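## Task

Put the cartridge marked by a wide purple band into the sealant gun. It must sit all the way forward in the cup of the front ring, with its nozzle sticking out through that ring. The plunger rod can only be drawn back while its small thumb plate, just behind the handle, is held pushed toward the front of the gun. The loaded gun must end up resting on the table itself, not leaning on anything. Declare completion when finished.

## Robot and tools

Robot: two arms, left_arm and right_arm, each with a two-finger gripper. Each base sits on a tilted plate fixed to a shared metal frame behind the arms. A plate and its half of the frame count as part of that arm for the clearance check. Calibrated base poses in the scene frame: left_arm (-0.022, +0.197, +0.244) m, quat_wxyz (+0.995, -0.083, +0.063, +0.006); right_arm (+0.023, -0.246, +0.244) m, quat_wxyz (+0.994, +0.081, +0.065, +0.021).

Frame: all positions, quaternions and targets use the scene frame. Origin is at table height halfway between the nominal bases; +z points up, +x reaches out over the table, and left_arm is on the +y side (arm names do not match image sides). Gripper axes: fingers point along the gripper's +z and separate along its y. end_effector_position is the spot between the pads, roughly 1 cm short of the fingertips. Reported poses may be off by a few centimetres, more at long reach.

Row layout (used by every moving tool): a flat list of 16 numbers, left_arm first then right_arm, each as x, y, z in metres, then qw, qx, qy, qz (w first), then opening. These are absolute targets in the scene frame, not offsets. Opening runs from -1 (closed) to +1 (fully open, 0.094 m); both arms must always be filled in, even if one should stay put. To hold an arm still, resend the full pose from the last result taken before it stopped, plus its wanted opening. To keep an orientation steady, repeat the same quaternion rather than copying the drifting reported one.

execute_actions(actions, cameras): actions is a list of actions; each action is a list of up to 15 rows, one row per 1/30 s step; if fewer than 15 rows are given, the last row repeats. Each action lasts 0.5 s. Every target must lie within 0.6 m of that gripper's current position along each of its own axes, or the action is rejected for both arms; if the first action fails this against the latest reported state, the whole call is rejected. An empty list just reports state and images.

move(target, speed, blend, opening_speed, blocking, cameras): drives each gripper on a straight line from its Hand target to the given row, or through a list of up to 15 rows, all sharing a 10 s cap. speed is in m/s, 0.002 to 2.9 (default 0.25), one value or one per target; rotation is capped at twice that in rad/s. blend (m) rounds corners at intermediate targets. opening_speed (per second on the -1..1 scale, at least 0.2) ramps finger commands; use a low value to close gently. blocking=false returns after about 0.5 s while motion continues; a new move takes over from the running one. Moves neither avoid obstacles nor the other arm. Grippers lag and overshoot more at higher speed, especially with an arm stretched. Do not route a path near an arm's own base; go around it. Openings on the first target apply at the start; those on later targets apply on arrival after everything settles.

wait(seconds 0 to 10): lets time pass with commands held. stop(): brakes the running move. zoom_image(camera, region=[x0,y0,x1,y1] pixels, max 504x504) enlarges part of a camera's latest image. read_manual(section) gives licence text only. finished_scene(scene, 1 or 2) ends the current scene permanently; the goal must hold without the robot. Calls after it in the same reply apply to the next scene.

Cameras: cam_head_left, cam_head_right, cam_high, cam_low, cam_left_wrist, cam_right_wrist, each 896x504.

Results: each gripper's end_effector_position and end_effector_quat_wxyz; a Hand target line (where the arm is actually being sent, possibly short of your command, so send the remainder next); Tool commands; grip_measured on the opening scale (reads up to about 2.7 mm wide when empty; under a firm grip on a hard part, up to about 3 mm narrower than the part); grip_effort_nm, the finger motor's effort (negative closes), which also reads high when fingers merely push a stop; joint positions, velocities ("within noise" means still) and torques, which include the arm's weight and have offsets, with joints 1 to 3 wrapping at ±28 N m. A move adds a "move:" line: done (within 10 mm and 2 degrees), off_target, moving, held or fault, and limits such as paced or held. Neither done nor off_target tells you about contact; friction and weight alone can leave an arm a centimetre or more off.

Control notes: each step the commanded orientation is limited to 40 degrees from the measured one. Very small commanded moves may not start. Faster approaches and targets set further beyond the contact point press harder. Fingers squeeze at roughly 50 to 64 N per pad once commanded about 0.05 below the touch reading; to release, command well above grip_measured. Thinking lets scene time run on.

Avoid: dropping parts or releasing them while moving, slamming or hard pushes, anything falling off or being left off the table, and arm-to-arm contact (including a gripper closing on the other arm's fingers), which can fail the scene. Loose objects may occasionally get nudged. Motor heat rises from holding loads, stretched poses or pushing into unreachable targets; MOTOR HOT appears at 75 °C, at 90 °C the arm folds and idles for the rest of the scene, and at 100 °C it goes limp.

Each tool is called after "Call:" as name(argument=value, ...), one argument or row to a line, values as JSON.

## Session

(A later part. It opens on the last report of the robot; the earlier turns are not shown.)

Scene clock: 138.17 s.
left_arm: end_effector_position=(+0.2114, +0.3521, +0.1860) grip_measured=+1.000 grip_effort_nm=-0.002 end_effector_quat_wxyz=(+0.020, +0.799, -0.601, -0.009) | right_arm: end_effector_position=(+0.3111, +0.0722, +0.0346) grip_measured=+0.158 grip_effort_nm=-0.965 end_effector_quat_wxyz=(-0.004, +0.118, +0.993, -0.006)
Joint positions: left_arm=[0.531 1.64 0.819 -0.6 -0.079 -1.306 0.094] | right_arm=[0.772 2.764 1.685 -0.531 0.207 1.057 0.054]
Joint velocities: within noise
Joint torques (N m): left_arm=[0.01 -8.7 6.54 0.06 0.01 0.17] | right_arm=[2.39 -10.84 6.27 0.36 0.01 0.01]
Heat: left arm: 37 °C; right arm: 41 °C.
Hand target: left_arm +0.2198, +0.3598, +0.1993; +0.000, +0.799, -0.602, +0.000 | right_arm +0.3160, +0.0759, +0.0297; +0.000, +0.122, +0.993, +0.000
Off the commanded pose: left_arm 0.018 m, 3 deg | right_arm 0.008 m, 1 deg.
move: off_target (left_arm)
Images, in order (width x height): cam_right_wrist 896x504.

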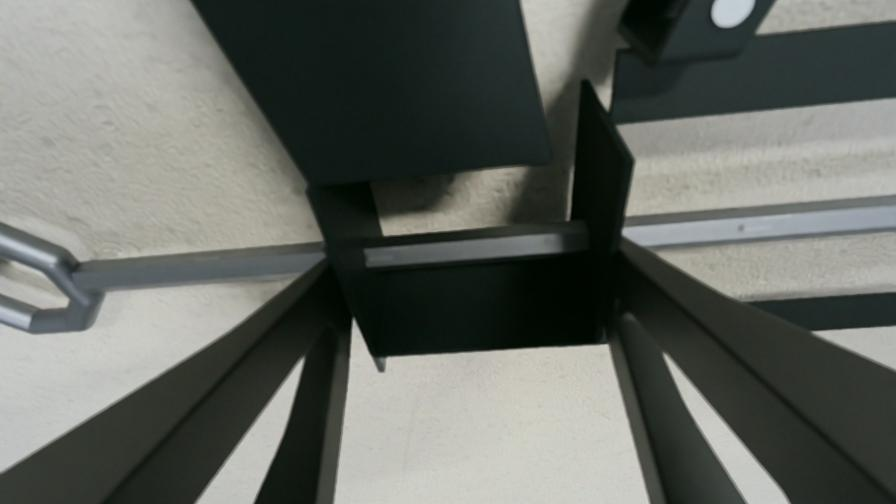

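Call:
move(
  target=[
    [0.2199, 0.3599, 0.1996, 0, 0.7986, -0.6018, 0, 1, 0.316, 0.076, 0.034, 0, 0.1219, 0.9925, 0, 0.15],
    [0.2199, 0.3599, 0.1996, 0, 0.7986, -0.6018, 0, 1, 0.354, 0.075, 0.034, 0, -0.0698, 0.9976, 0, 0.15],
  ],
  speed=0.08,
)

Scene clock: 165.30 s.
left_arm: end_effector_position=(+0.2114, +0.3521, +0.1860) grip_measured=+1.000 grip_effort_nm=0.007 end_effector_quat_wxyz=(+0.020, +0.799, -0.601, -0.009) | right_arm: end_effector_position=(+0.3471, +0.0680, +0.0354) grip_measured=+0.155 grip_effort_nm=-1.009 end_effector_quat_wxyz=(-0.007, -0.057, +0.998, -0.010)
Joint positions: left_arm=[0.531 1.64 0.819 -0.6 -0.079 -1.306 0.094] | right_arm=[0.712 2.816 1.844 -0.633 0.214 0.646 0.054]
Joint velocities: within noise
Joint torques (N m): left_arm=[-0.23 -8.76 6.6 0.06 0.03 0.14] | right_arm=[2.85 -11.81 7.49 0.28 -0.06 -0.32]
Heat: left arm: 38 °C; right arm: 44 °C.
Hand target: left_arm +0.2198, +0.3598, +0.1993; +0.000, +0.799, -0.602, +0.000 | right_arm +0.3539, +0.0748, +0.0343; +0.001, -0.070, +0.998, +0.000
Off the commanded pose: left_arm 0.018 m, 3 deg | right_arm 0.010 m, 2 deg.
move: off_target (left_arm)

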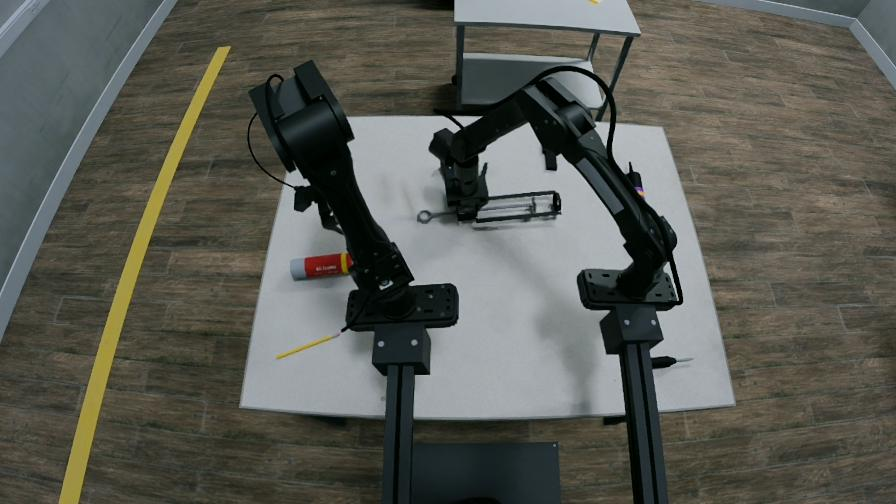

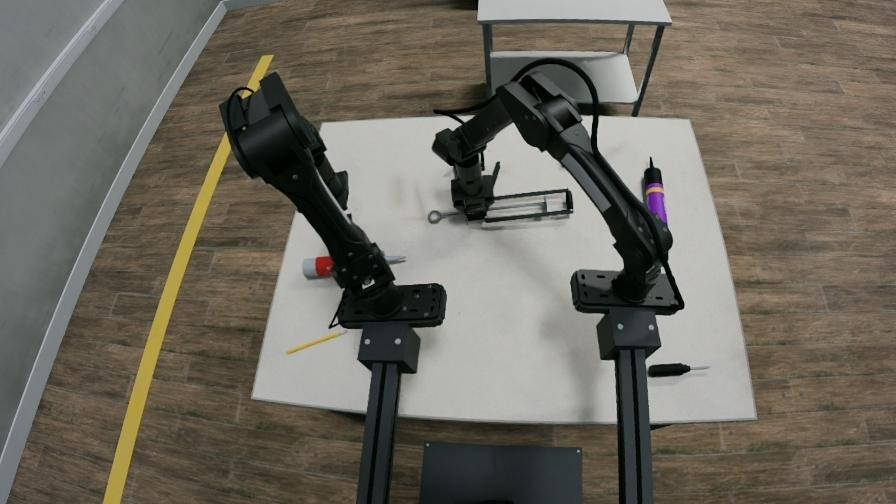

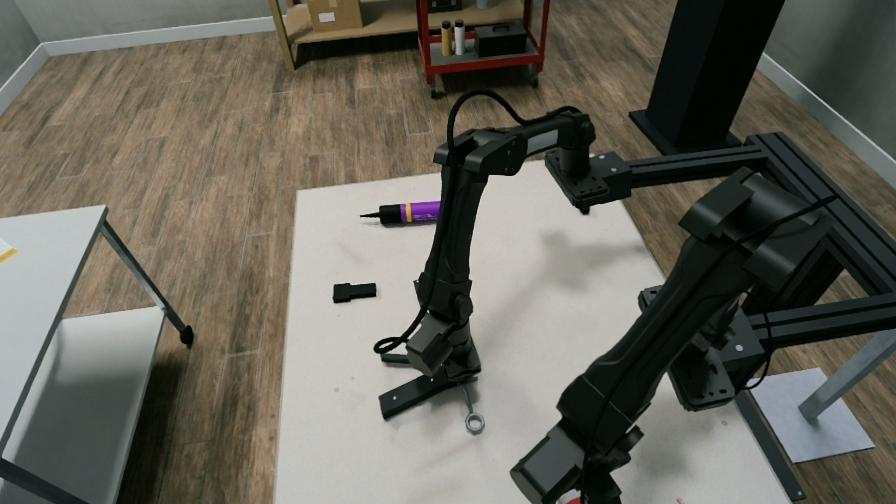

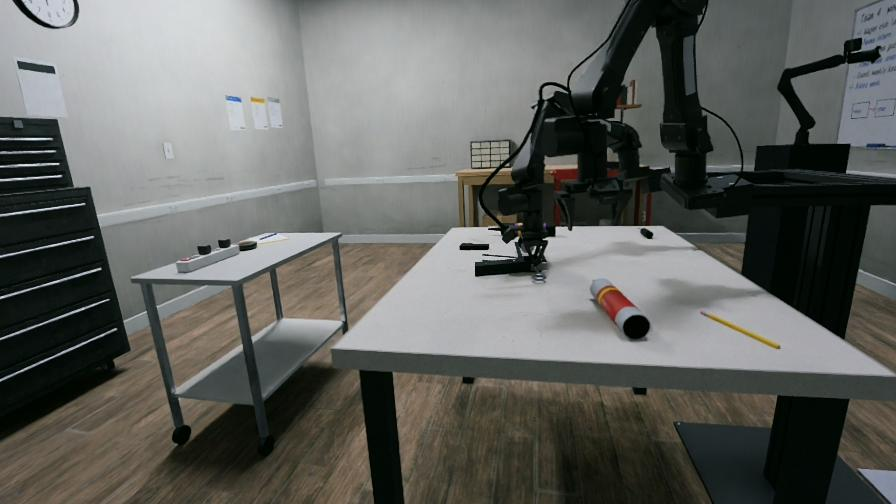

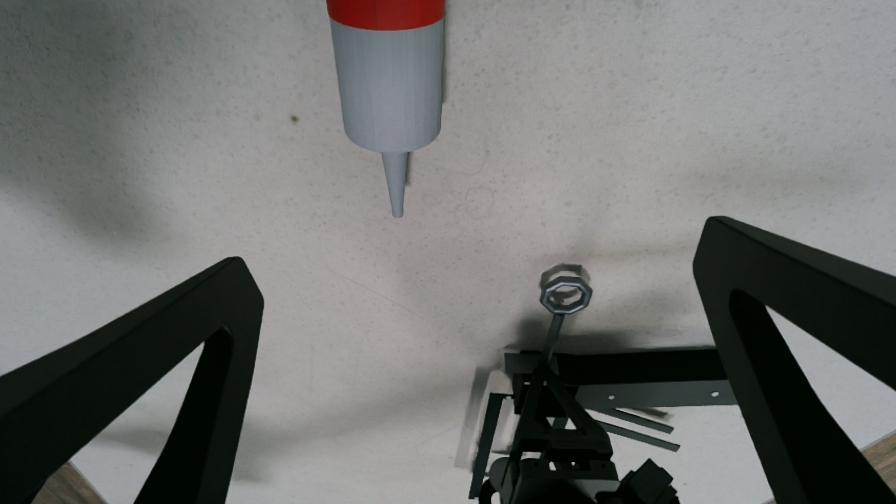

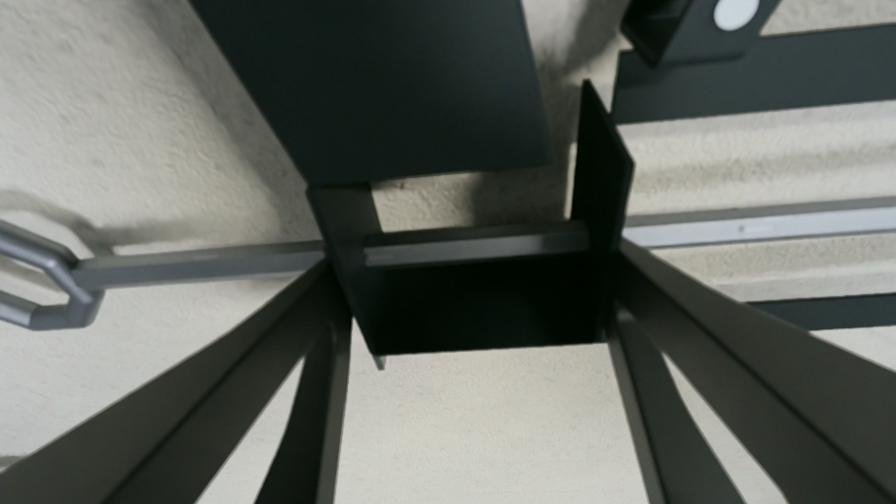

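Call:
move(
  target=[0.320, 0.215, 0.12, 0, 0.749, -0.6626, 0, 1, 0.354, 0.075, 0.034, 0, -0.0698, 0.9976, 0, 0.15],
  cameras=["cam_left_wrist","cam_high","cam_low"],
  speed=0.2,
)

Scene clock: 174.50 s.
left_arm: end_effector_position=(+0.3138, +0.2149, +0.1236) grip_measured=+1.000 grip_effort_nm=-0.002 end_effector_quat_wxyz=(+0.007, +0.746, -0.666, +0.001) | right_arm: end_effector_position=(+0.3471, +0.0680, +0.0354) grip_measured=+0.155 grip_effort_nm=-1.004 end_effector_quat_wxyz=(-0.007, -0.057, +0.998, -0.010)
Joint positions: left_arm=[0.007 2.053 1.016 -0.412 -0.152 -1.657 0.094] | right_arm=[0.712 2.816 1.844 -0.633 0.214 0.646 0.054]
Joint velocities: within noise
Joint torques (N m): left_arm=[-2.15 -6.15 5.87 0.34 -0.09 -0.15] | right_arm=[2.81 -11.79 7.46 0.28 -0.03 -0.32]
Heat: left arm: 37 °C; right arm: 43 °C.
Hand target: left_arm +0.3199, +0.2149, +0.1202; +0.000, +0.749, -0.663, +0.000 | right_arm +0.3538, +0.0748, +0.0343; +0.000, -0.070, +0.998, +0.000
Off the commanded pose: left_arm 0.007 m, 1 deg | right_arm 0.010 m, 2 deg.
move: done
Images, in order (width x height): cam_high 896x504, cam_low 896x504, cam_left_wrist 896x504.

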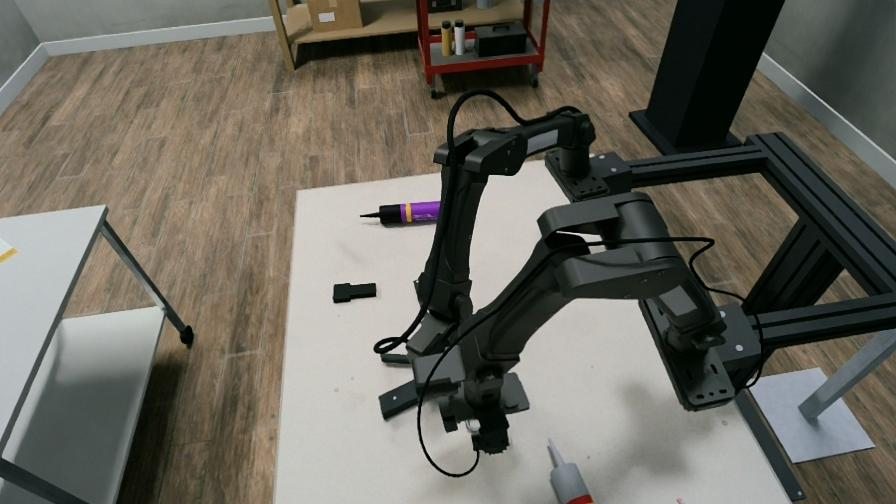

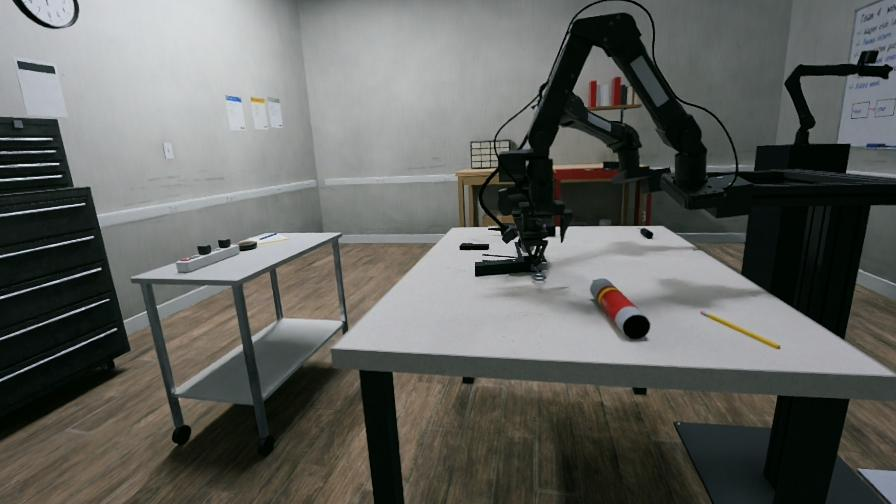

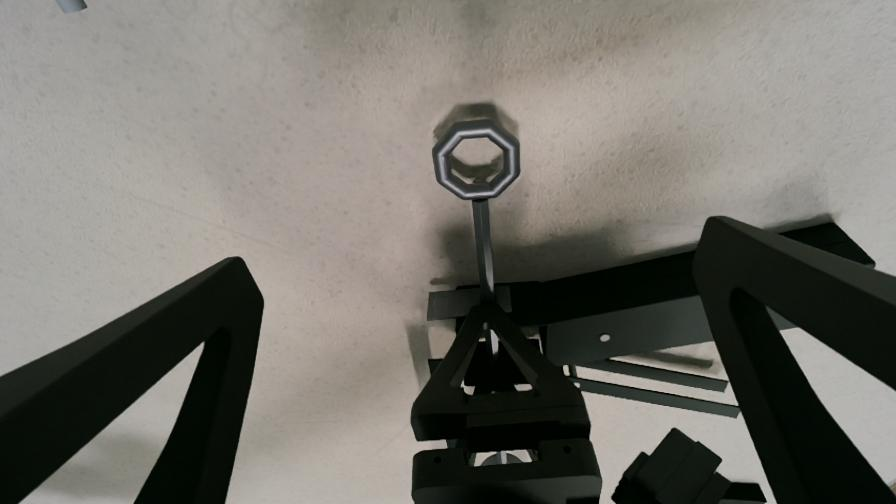

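Call:
move(
  target=[0.328, 0.186, 0.055, 0, 0.749, -0.6626, 0, 0.4, 0.354, 0.075, 0.034, 0, -0.0698, 0.9976, 0, 0.15],
  cameras=["cam_left_wrist","cam_high","cam_low","cam_right_wrist"],
  speed=0.1,
)

Scene clock: 181.93 s.
left_arm: end_effector_position=(+0.3142, +0.1976, +0.0780) grip_measured=+0.403 grip_effort_nm=-0.139 end_effector_quat_wxyz=(+0.015, +0.746, -0.665, -0.007) | right_arm: end_effector_position=(+0.3471, +0.0680, +0.0354) grip_measured=+0.155 grip_effort_nm=-1.009 end_effector_quat_wxyz=(-0.007, -0.057, +0.998, -0.010)
Joint positions: left_arm=[-0.021 2.226 1.053 -0.303 -0.153 -1.69 0.066] | right_arm=[0.712 2.816 1.844 -0.633 0.214 0.646 0.054]
Joint velocities: within noise
Joint torques (N m): left_arm=[-1.83 -8.43 3.12 0.19 0 0.03] | right_arm=[2.8 -11.69 7.35 0.28 -0.03 -0.32]
Heat: left arm: 36 °C; right arm: 42 °C.
Hand target: left_arm +0.3144, +0.1984, +0.0792; +0.014, +0.747, -0.665, -0.007 | right_arm +0.3538, +0.0748, +0.0343; +0.000, -0.070, +0.998, +0.000
Off the commanded pose: left_arm 0.029 m, 2 deg | right_arm 0.010 m, 2 deg.
move: held (left_arm; a check stopped the path); limits=held
pose unreachable (left arm): on one or more control steps of this call, first in action 0 (counted from 0), this arm could not follow its commanded pose, so it was not sent that pose on those steps. It may still have moved: this result reports where it is.
cause: moving toward the commanded pose would bring a part of the arm too close to another arm (this arm's wrist (the part past joint 4) and the right arm's wrist (the part past joint 4), at the place that arm is still heading or pushing toward).
Images, in order (width x height): cam_high 896x504, cam_low 896x504, cam_left_wrist 896x504, cam_right_wrist 896x504.

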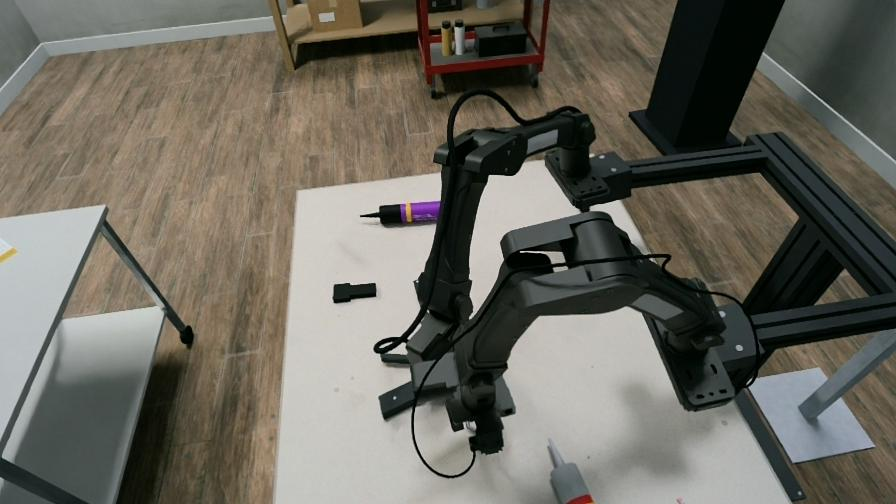

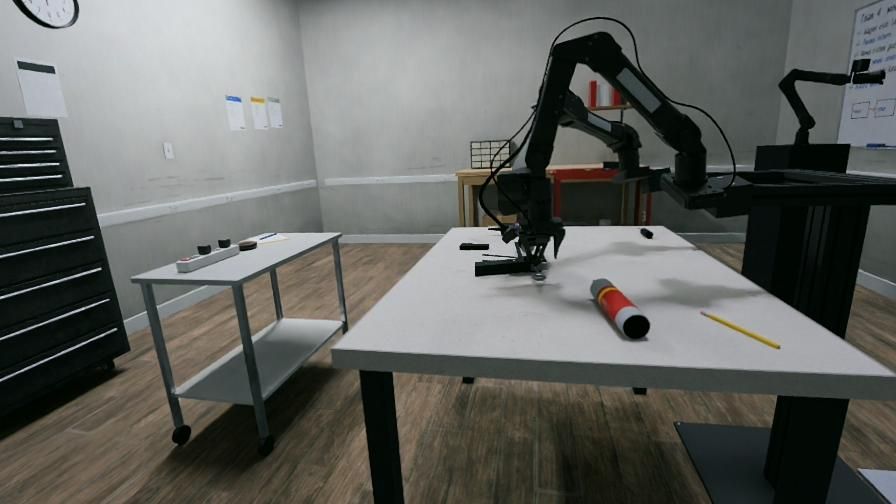

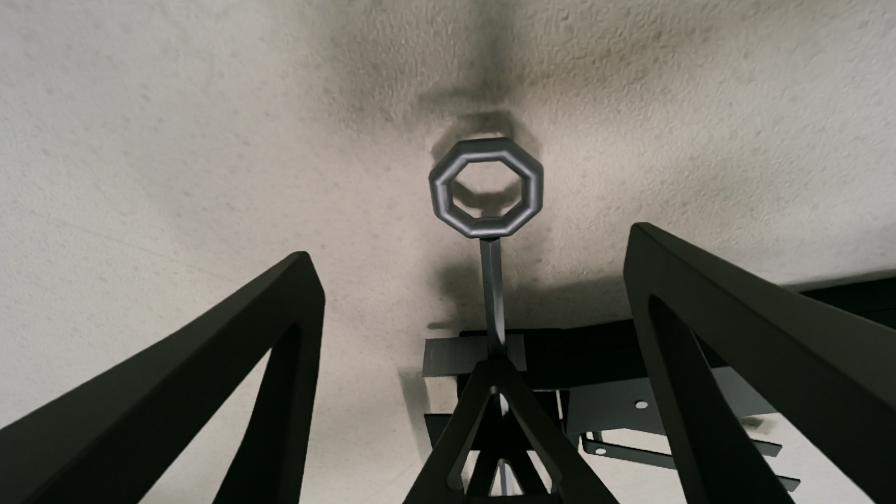

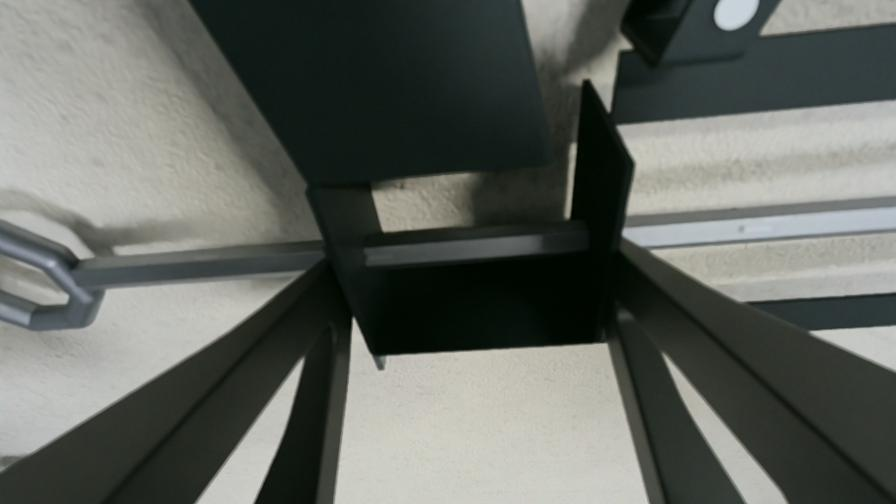

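Call:
move(
  target=[
    [0.328, 0.21, 0.09, 0.1271, 0.7324, -0.6536, 0.1424, 0.4, 0.354, 0.075, 0.034, 0, -0.0698, 0.9976, 0, 0.15],
    [0.328, 0.187, 0.05, 0.1271, 0.7324, -0.6536, 0.1424, 0.4, 0.354, 0.075, 0.034, 0, -0.0698, 0.9976, 0, 0.15],
  ],
  cameras=["cam_left_wrist","cam_high","cam_low","cam_right_wrist"],
  speed=0.1,
)

Scene clock: 194.50 s.
left_arm: end_effector_position=(+0.3244, +0.1928, +0.0545) grip_measured=+0.403 grip_effort_nm=-0.139 end_effector_quat_wxyz=(+0.125, +0.733, -0.654, +0.138) | right_arm: end_effector_position=(+0.3471, +0.0680, +0.0354) grip_measured=+0.155 grip_effort_nm=-1.009 end_effector_quat_wxyz=(-0.007, -0.057, +0.998, -0.010)
Joint positions: left_arm=[0.162 2.321 1.08 -0.207 0.232 -1.499 0.066] | right_arm=[0.712 2.816 1.844 -0.633 0.214 0.646 0.054]
Joint velocities: within noise
Joint torques (N m): left_arm=[-2.66 -6.9 3.99 0.32 0.23 -0.11] | right_arm=[2.86 -11.73 7.43 0.28 -0.04 -0.32]
Heat: left arm: 35 °C; right arm: 42 °C.
Hand target: left_arm +0.3277, +0.1870, +0.0502; +0.127, +0.732, -0.654, +0.142 | right_arm +0.3538, +0.0748, +0.0343; +0.000, -0.070, +0.998, +0.000
Off the commanded pose: left_arm 0.008 m, 1 deg | right_arm 0.010 m, 2 deg.
move: done
Images, in order (width x height): cam_high 896x504, cam_low 896x504, cam_left_wrist 896x504, cam_right_wrist 896x504.

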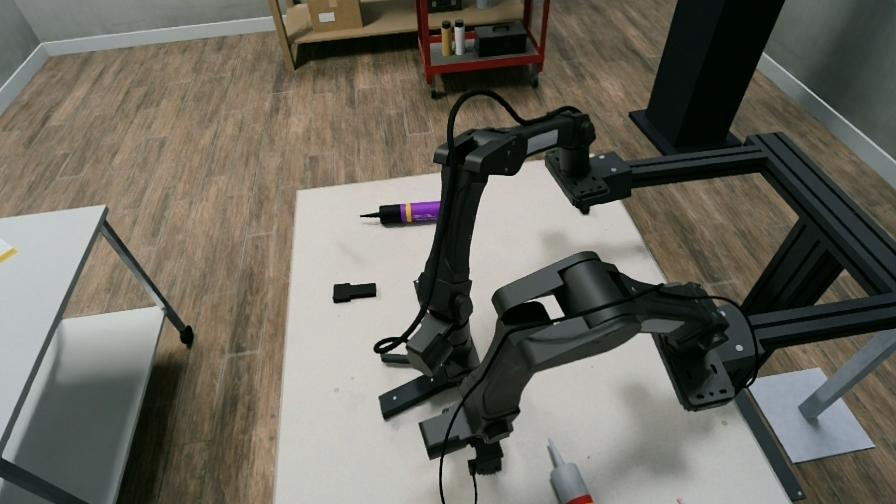

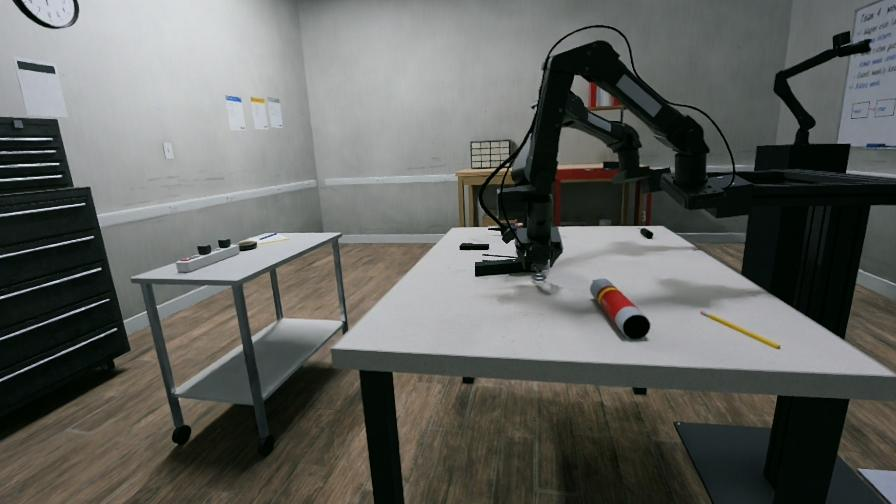

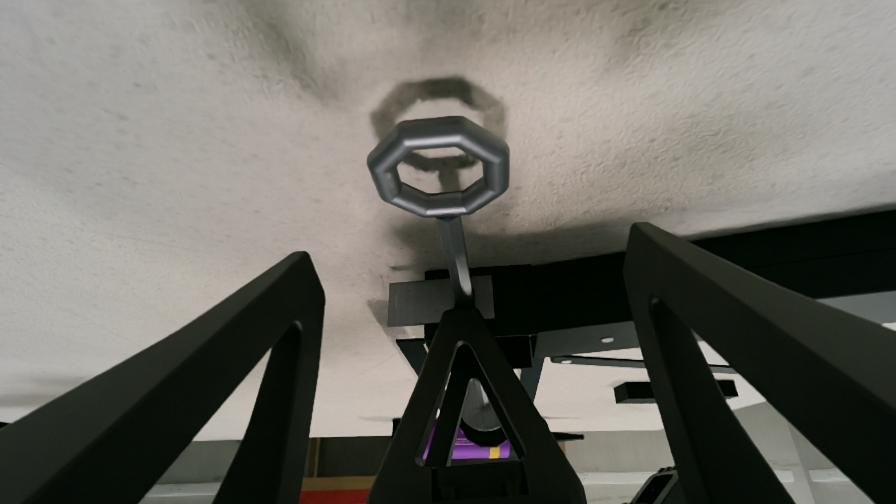

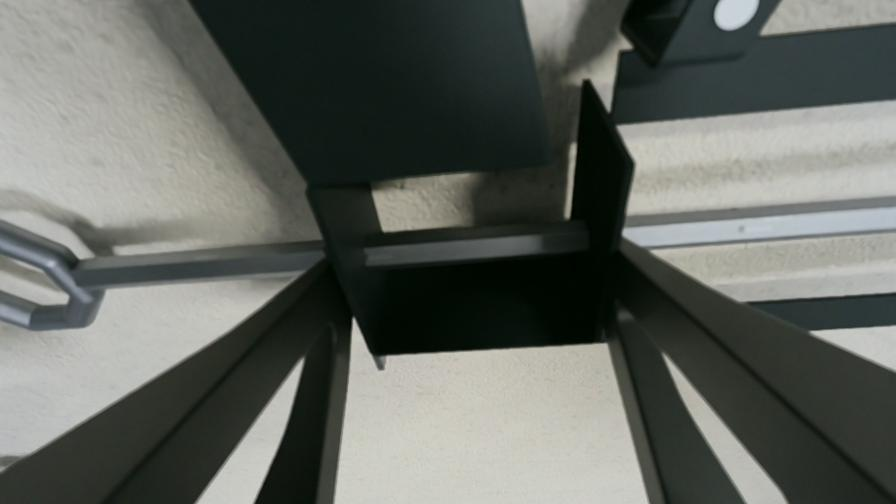

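Call:
move(
  target=[0.326, 0.178, 0.018, 0.1271, 0.7324, -0.6536, 0.1424, 0.3, 0.354, 0.075, 0.034, 0, -0.0698, 0.9976, 0, 0.15],
  cameras=["cam_left_wrist","cam_high","cam_low","cam_right_wrist"],
  speed=0.06,
)

Scene clock: 201.83 s.
left_arm: end_effector_position=(+0.3243, +0.1854, +0.0235) grip_measured=+0.303 grip_effort_nm=-0.139 end_effector_quat_wxyz=(+0.124, +0.734, -0.653, +0.140) | right_arm: end_effector_position=(+0.3471, +0.0680, +0.0354) grip_measured=+0.155 grip_effort_nm=-1.013 end_effector_quat_wxyz=(-0.007, -0.057, +0.998, -0.010)
Joint positions: left_arm=[0.155 2.432 1.108 -0.117 0.232 -1.51 0.061] | right_arm=[0.712 2.816 1.844 -0.633 0.214 0.646 0.054]
Joint velocities: within noise
Joint torques (N m): left_arm=[-2.95 -6.8 3.44 0.38 0.2 -0.13] | right_arm=[2.77 -11.74 7.45 0.29 -0.05 -0.34]
Heat: left arm: 34 °C; right arm: 42 °C.
Hand target: left_arm +0.3257, +0.1780, +0.0182; +0.127, +0.732, -0.654, +0.142 | right_arm +0.3538, +0.0748, +0.0343; +0.000, -0.070, +0.998, +0.000
Off the commanded pose: left_arm 0.009 m, 1 deg | right_arm 0.010 m, 2 deg.
move: done
Images, in order (width x height): cam_high 896x504, cam_low 896x504, cam_left_wrist 896x504, cam_right_wrist 896x504.

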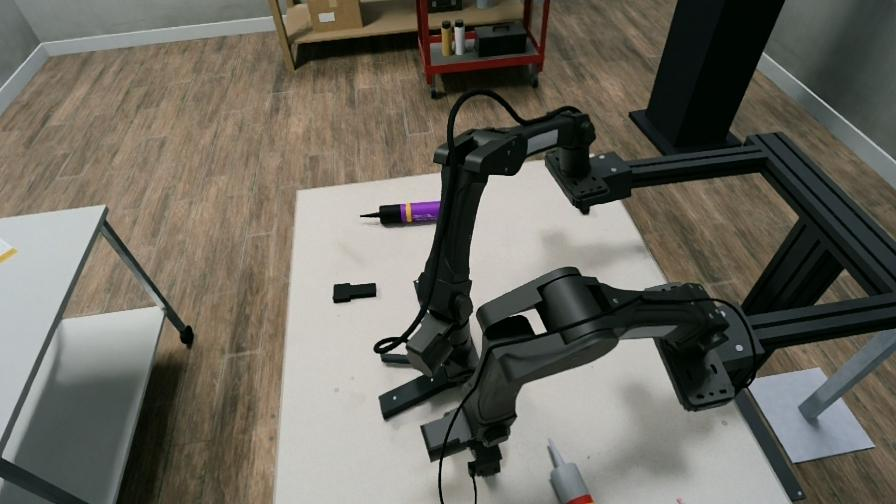

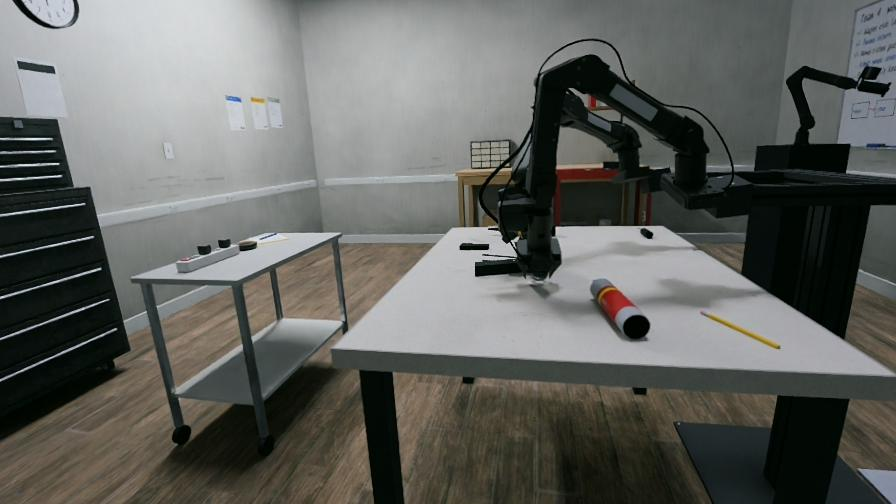

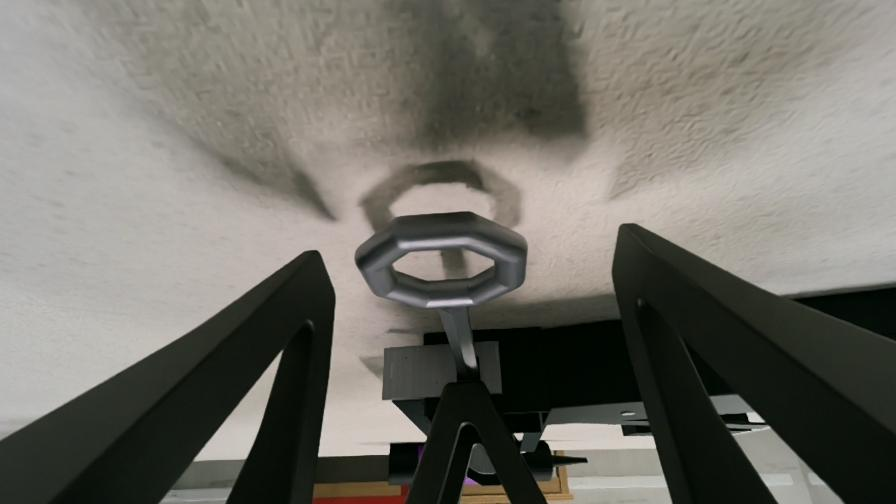

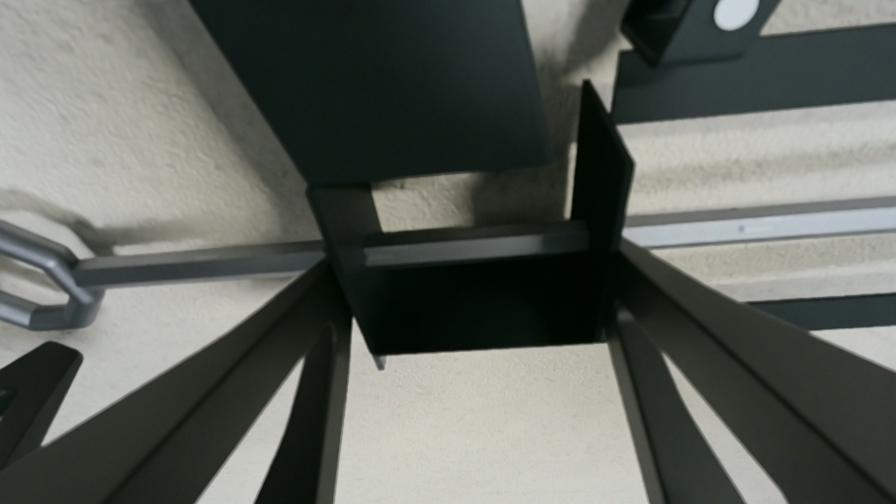

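Call:
move(
  target=[0.3215, 0.1755, 0.011, 0.1271, 0.7324, -0.6536, 0.1424, 0.1, 0.354, 0.075, 0.034, 0, -0.0698, 0.9976, 0, 0.15],
  cameras=["cam_left_wrist","cam_low"],
  speed=0.05,
)

Scene clock: 208.73 s.
left_arm: end_effector_position=(+0.3255, +0.1847, +0.0177) grip_measured=+0.103 grip_effort_nm=-0.134 end_effector_quat_wxyz=(+0.119, +0.735, -0.652, +0.143) | right_arm: end_effector_position=(+0.3471, +0.0680, +0.0354) grip_measured=+0.155 grip_effort_nm=-1.009 end_effector_quat_wxyz=(-0.007, -0.057, +0.998, -0.010)
Joint positions: left_arm=[0.155 2.451 1.108 -0.086 0.232 -1.512 0.052] | right_arm=[0.712 2.816 1.844 -0.633 0.214 0.646 0.054]
Joint velocities: within noise
Joint torques (N m): left_arm=[-3.12 -6.56 2.29 0.38 0.21 -0.11] | right_arm=[2.74 -11.73 7.42 0.29 -0.04 -0.34]
Heat: left arm: 34 °C; right arm: 42 °C.
Hand target: left_arm +0.3212, +0.1757, +0.0113; +0.127, +0.732, -0.654, +0.142 | right_arm +0.3538, +0.0748, +0.0343; +0.000, -0.070, +0.998, +0.000
Off the commanded pose: left_arm 0.012 m, 1 deg | right_arm 0.010 m, 2 deg.
move: off_target (left_arm)
Images, in order (width x height): cam_low 896x504, cam_left_wrist 896x504.

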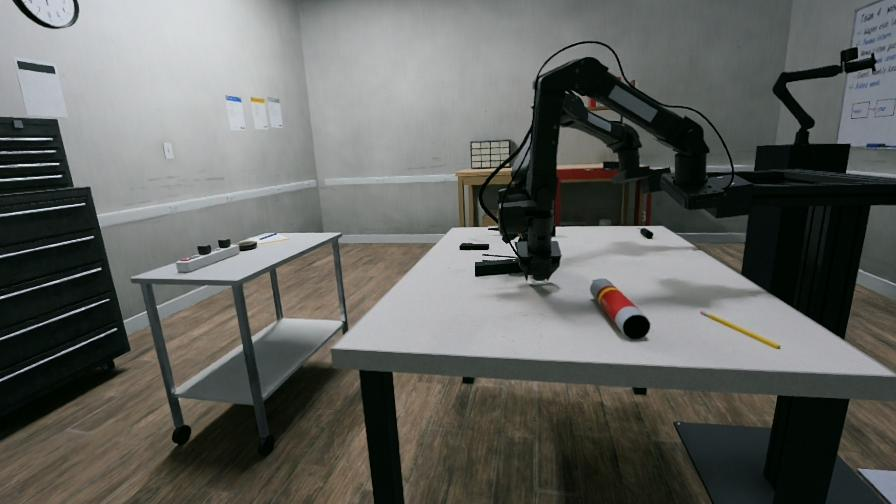

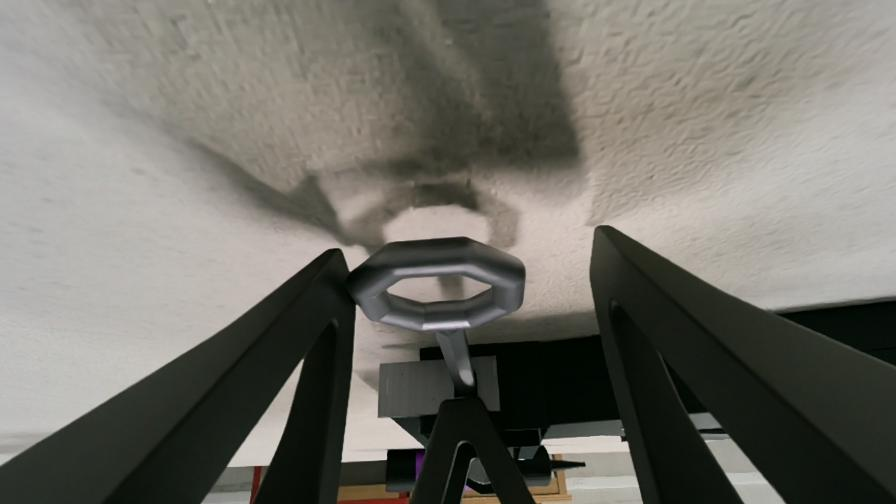

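Call:
move(
  target=[0.314, 0.1755, 0.012, 0.1271, 0.7324, -0.6536, 0.1424, 0.1, 0.354, 0.075, 0.034, 0, -0.0698, 0.9976, 0, 0.15],
  cameras=["cam_left_wrist"],
  speed=0.05,
)

Scene clock: 211.47 s.
left_arm: end_effector_position=(+0.3172, +0.1829, +0.0156) grip_measured=+0.103 grip_effort_nm=-0.134 end_effector_quat_wxyz=(+0.122, +0.735, -0.652, +0.141) | right_arm: end_effector_position=(+0.3471, +0.0680, +0.0354) grip_measured=+0.155 grip_effort_nm=-1.004 end_effector_quat_wxyz=(-0.007, -0.057, +0.998, -0.010)
Joint positions: left_arm=[0.155 2.451 1.079 -0.063 0.232 -1.512 0.052] | right_arm=[0.712 2.816 1.844 -0.633 0.214 0.646 0.054]
Joint velocities: within noise
Joint torques (N m): left_arm=[-3 -7.35 1.54 0.37 0.19 -0.1] | right_arm=[2.8 -11.79 7.47 0.28 -0.03 -0.32]
Heat: left arm: 34 °C; right arm: 42 °C.
Hand target: left_arm +0.3137, +0.1756, +0.0121; +0.127, +0.732, -0.654, +0.142 | right_arm +0.3538, +0.0748, +0.0343; +0.000, -0.070, +0.998, +0.000
Off the commanded pose: left_arm 0.009 m, 1 deg | right_arm 0.010 m, 2 deg.
move: done
Images, in order (width x height): cam_left_wrist 896x504.

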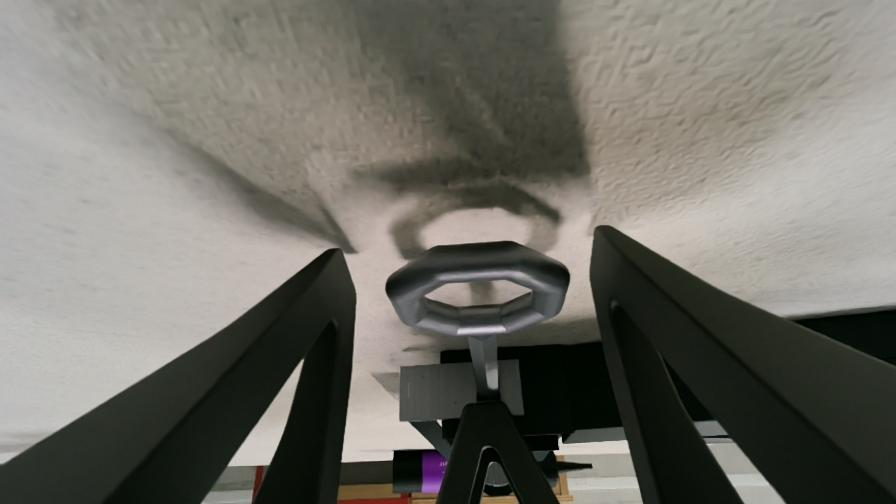

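Call:
move(
  target=[0.3145, 0.1755, 0.012, 0.1271, 0.7324, -0.6536, 0.1424, -0.45, 0.354, 0.075, 0.034, 0, -0.0698, 0.9976, 0, 0.15],
  cameras=["cam_left_wrist","cam_right_wrist"],
  speed=0.05,
  opening_speed=0.3,
)

Scene clock: 216.00 s.
left_arm: end_effector_position=(+0.3182, +0.1831, +0.0155) grip_measured=-0.255 grip_effort_nm=-1.028 end_effector_quat_wxyz=(+0.120, +0.735, -0.652, +0.143) | right_arm: end_effector_position=(+0.3471, +0.0680, +0.0354) grip_measured=+0.155 grip_effort_nm=-1.009 end_effector_quat_wxyz=(-0.007, -0.058, +0.998, -0.010)
Joint positions: left_arm=[0.155 2.451 1.079 -0.059 0.232 -1.512 0.035] | right_arm=[0.712 2.816 1.844 -0.633 0.214 0.644 0.054]
Joint velocities: within noise
Joint torques (N m): left_arm=[-2.91 -7.3 1.74 0.31 0.18 -0.08] | right_arm=[2.86 -11.78 7.41 0.27 -0.03 -0.31]
Heat: left arm: 34 °C; right arm: 42 °C.
Hand target: left_arm +0.3142, +0.1756, +0.0121; +0.127, +0.732, -0.654, +0.142 | right_arm +0.3539, +0.0748, +0.0343; +0.000, -0.070, +0.998, +0.000
Off the commanded pose: left_arm 0.009 m, 1 deg | right_arm 0.010 m, 2 deg.
move: done
Images, in order (width x height): cam_left_wrist 896x504, cam_right_wrist 896x504.

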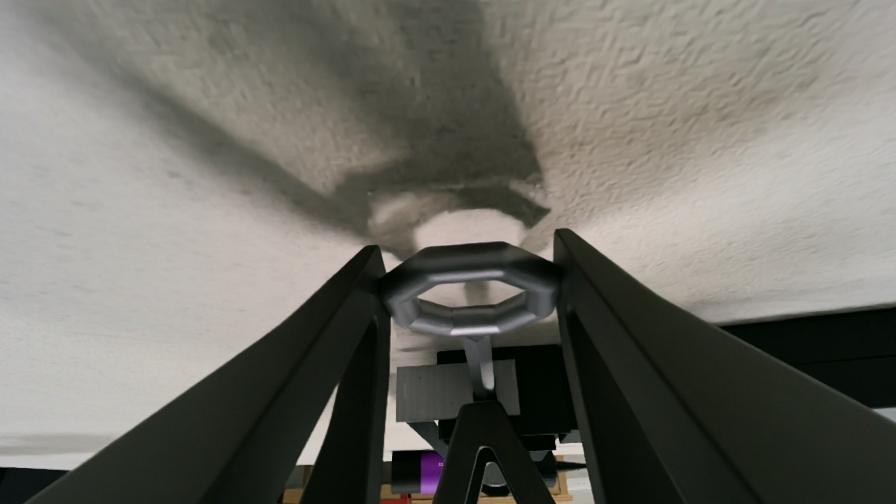

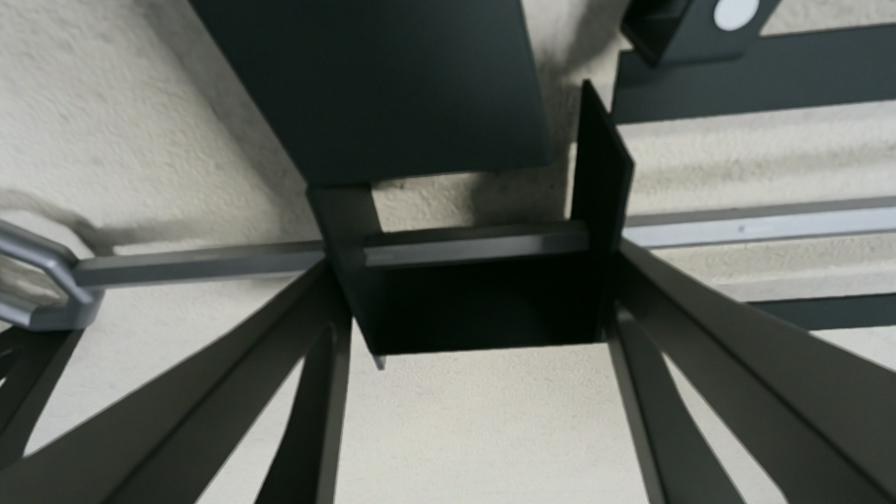

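Call:
move(
  target=[0.3085, 0.225, 0.014, 0.1271, 0.7324, -0.6536, 0.1424, -0.45, 0.354, 0.075, 0.034, 0, -0.0698, 0.9976, 0, 0.15],
  cameras=["cam_left_wrist","cam_right_wrist","cam_high"],
  speed=0.05,
)

Scene clock: 220.73 s.
left_arm: end_effector_position=(+0.3115, +0.2136, +0.0143) grip_measured=-0.255 grip_effort_nm=-1.028 end_effector_quat_wxyz=(+0.133, +0.733, -0.649, +0.158) | right_arm: end_effector_position=(+0.3470, +0.0688, +0.0357) grip_measured=+0.155 grip_effort_nm=-1.009 end_effector_quat_wxyz=(-0.008, -0.063, +0.998, -0.008)
Joint positions: left_arm=[0.267 2.451 1.092 -0.103 0.287 -1.399 0.035] | right_arm=[0.712 2.817 1.847 -0.636 0.211 0.635 0.054]
Joint velocities: within noise
Joint torques (N m): left_arm=[-0.01 -9.03 2.73 -0.1 -0.11 0.29] | right_arm=[2.78 -11.75 7.25 0.3 -0.01 -0.2]
Heat: left arm: 34 °C; right arm: 42 °C.
Hand target: left_arm +0.3084, +0.2248, +0.0140; +0.127, +0.732, -0.653, +0.143 | right_arm +0.3539, +0.0749, +0.0343; +0.000, -0.070, +0.998, +0.000
Off the commanded pose: left_arm 0.012 m, 2 deg | right_arm 0.009 m, 2 deg.
move: off_target (left_arm)
Images, in order (width x height): cam_high 896x504, cam_left_wrist 896x504, cam_right_wrist 896x504.

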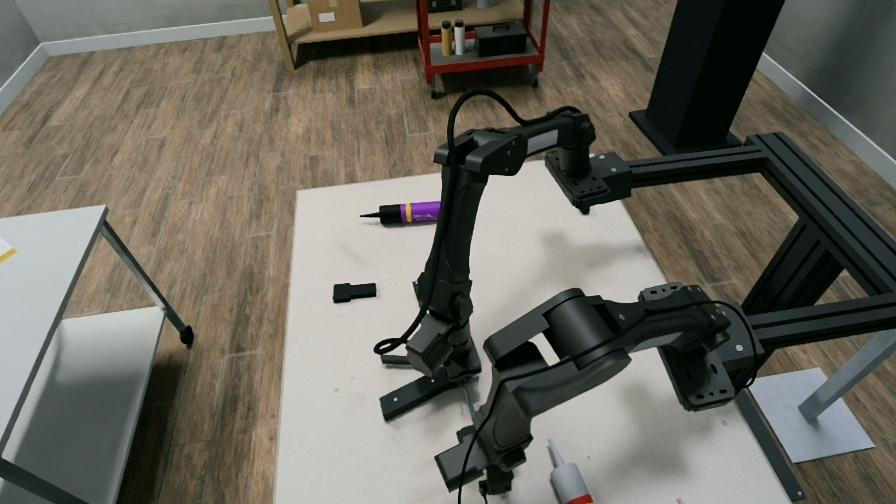

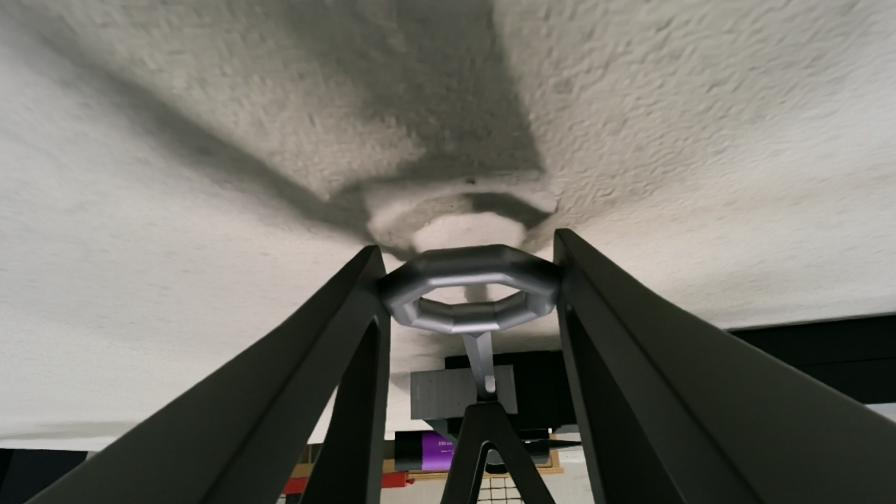

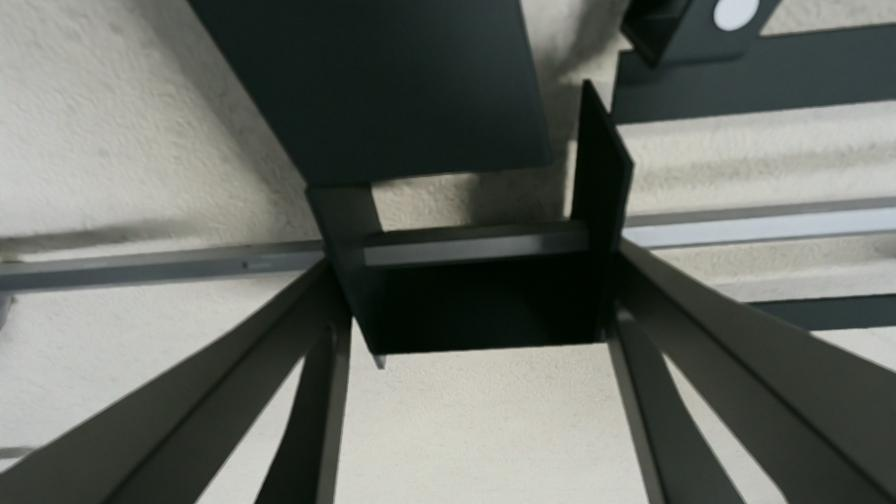

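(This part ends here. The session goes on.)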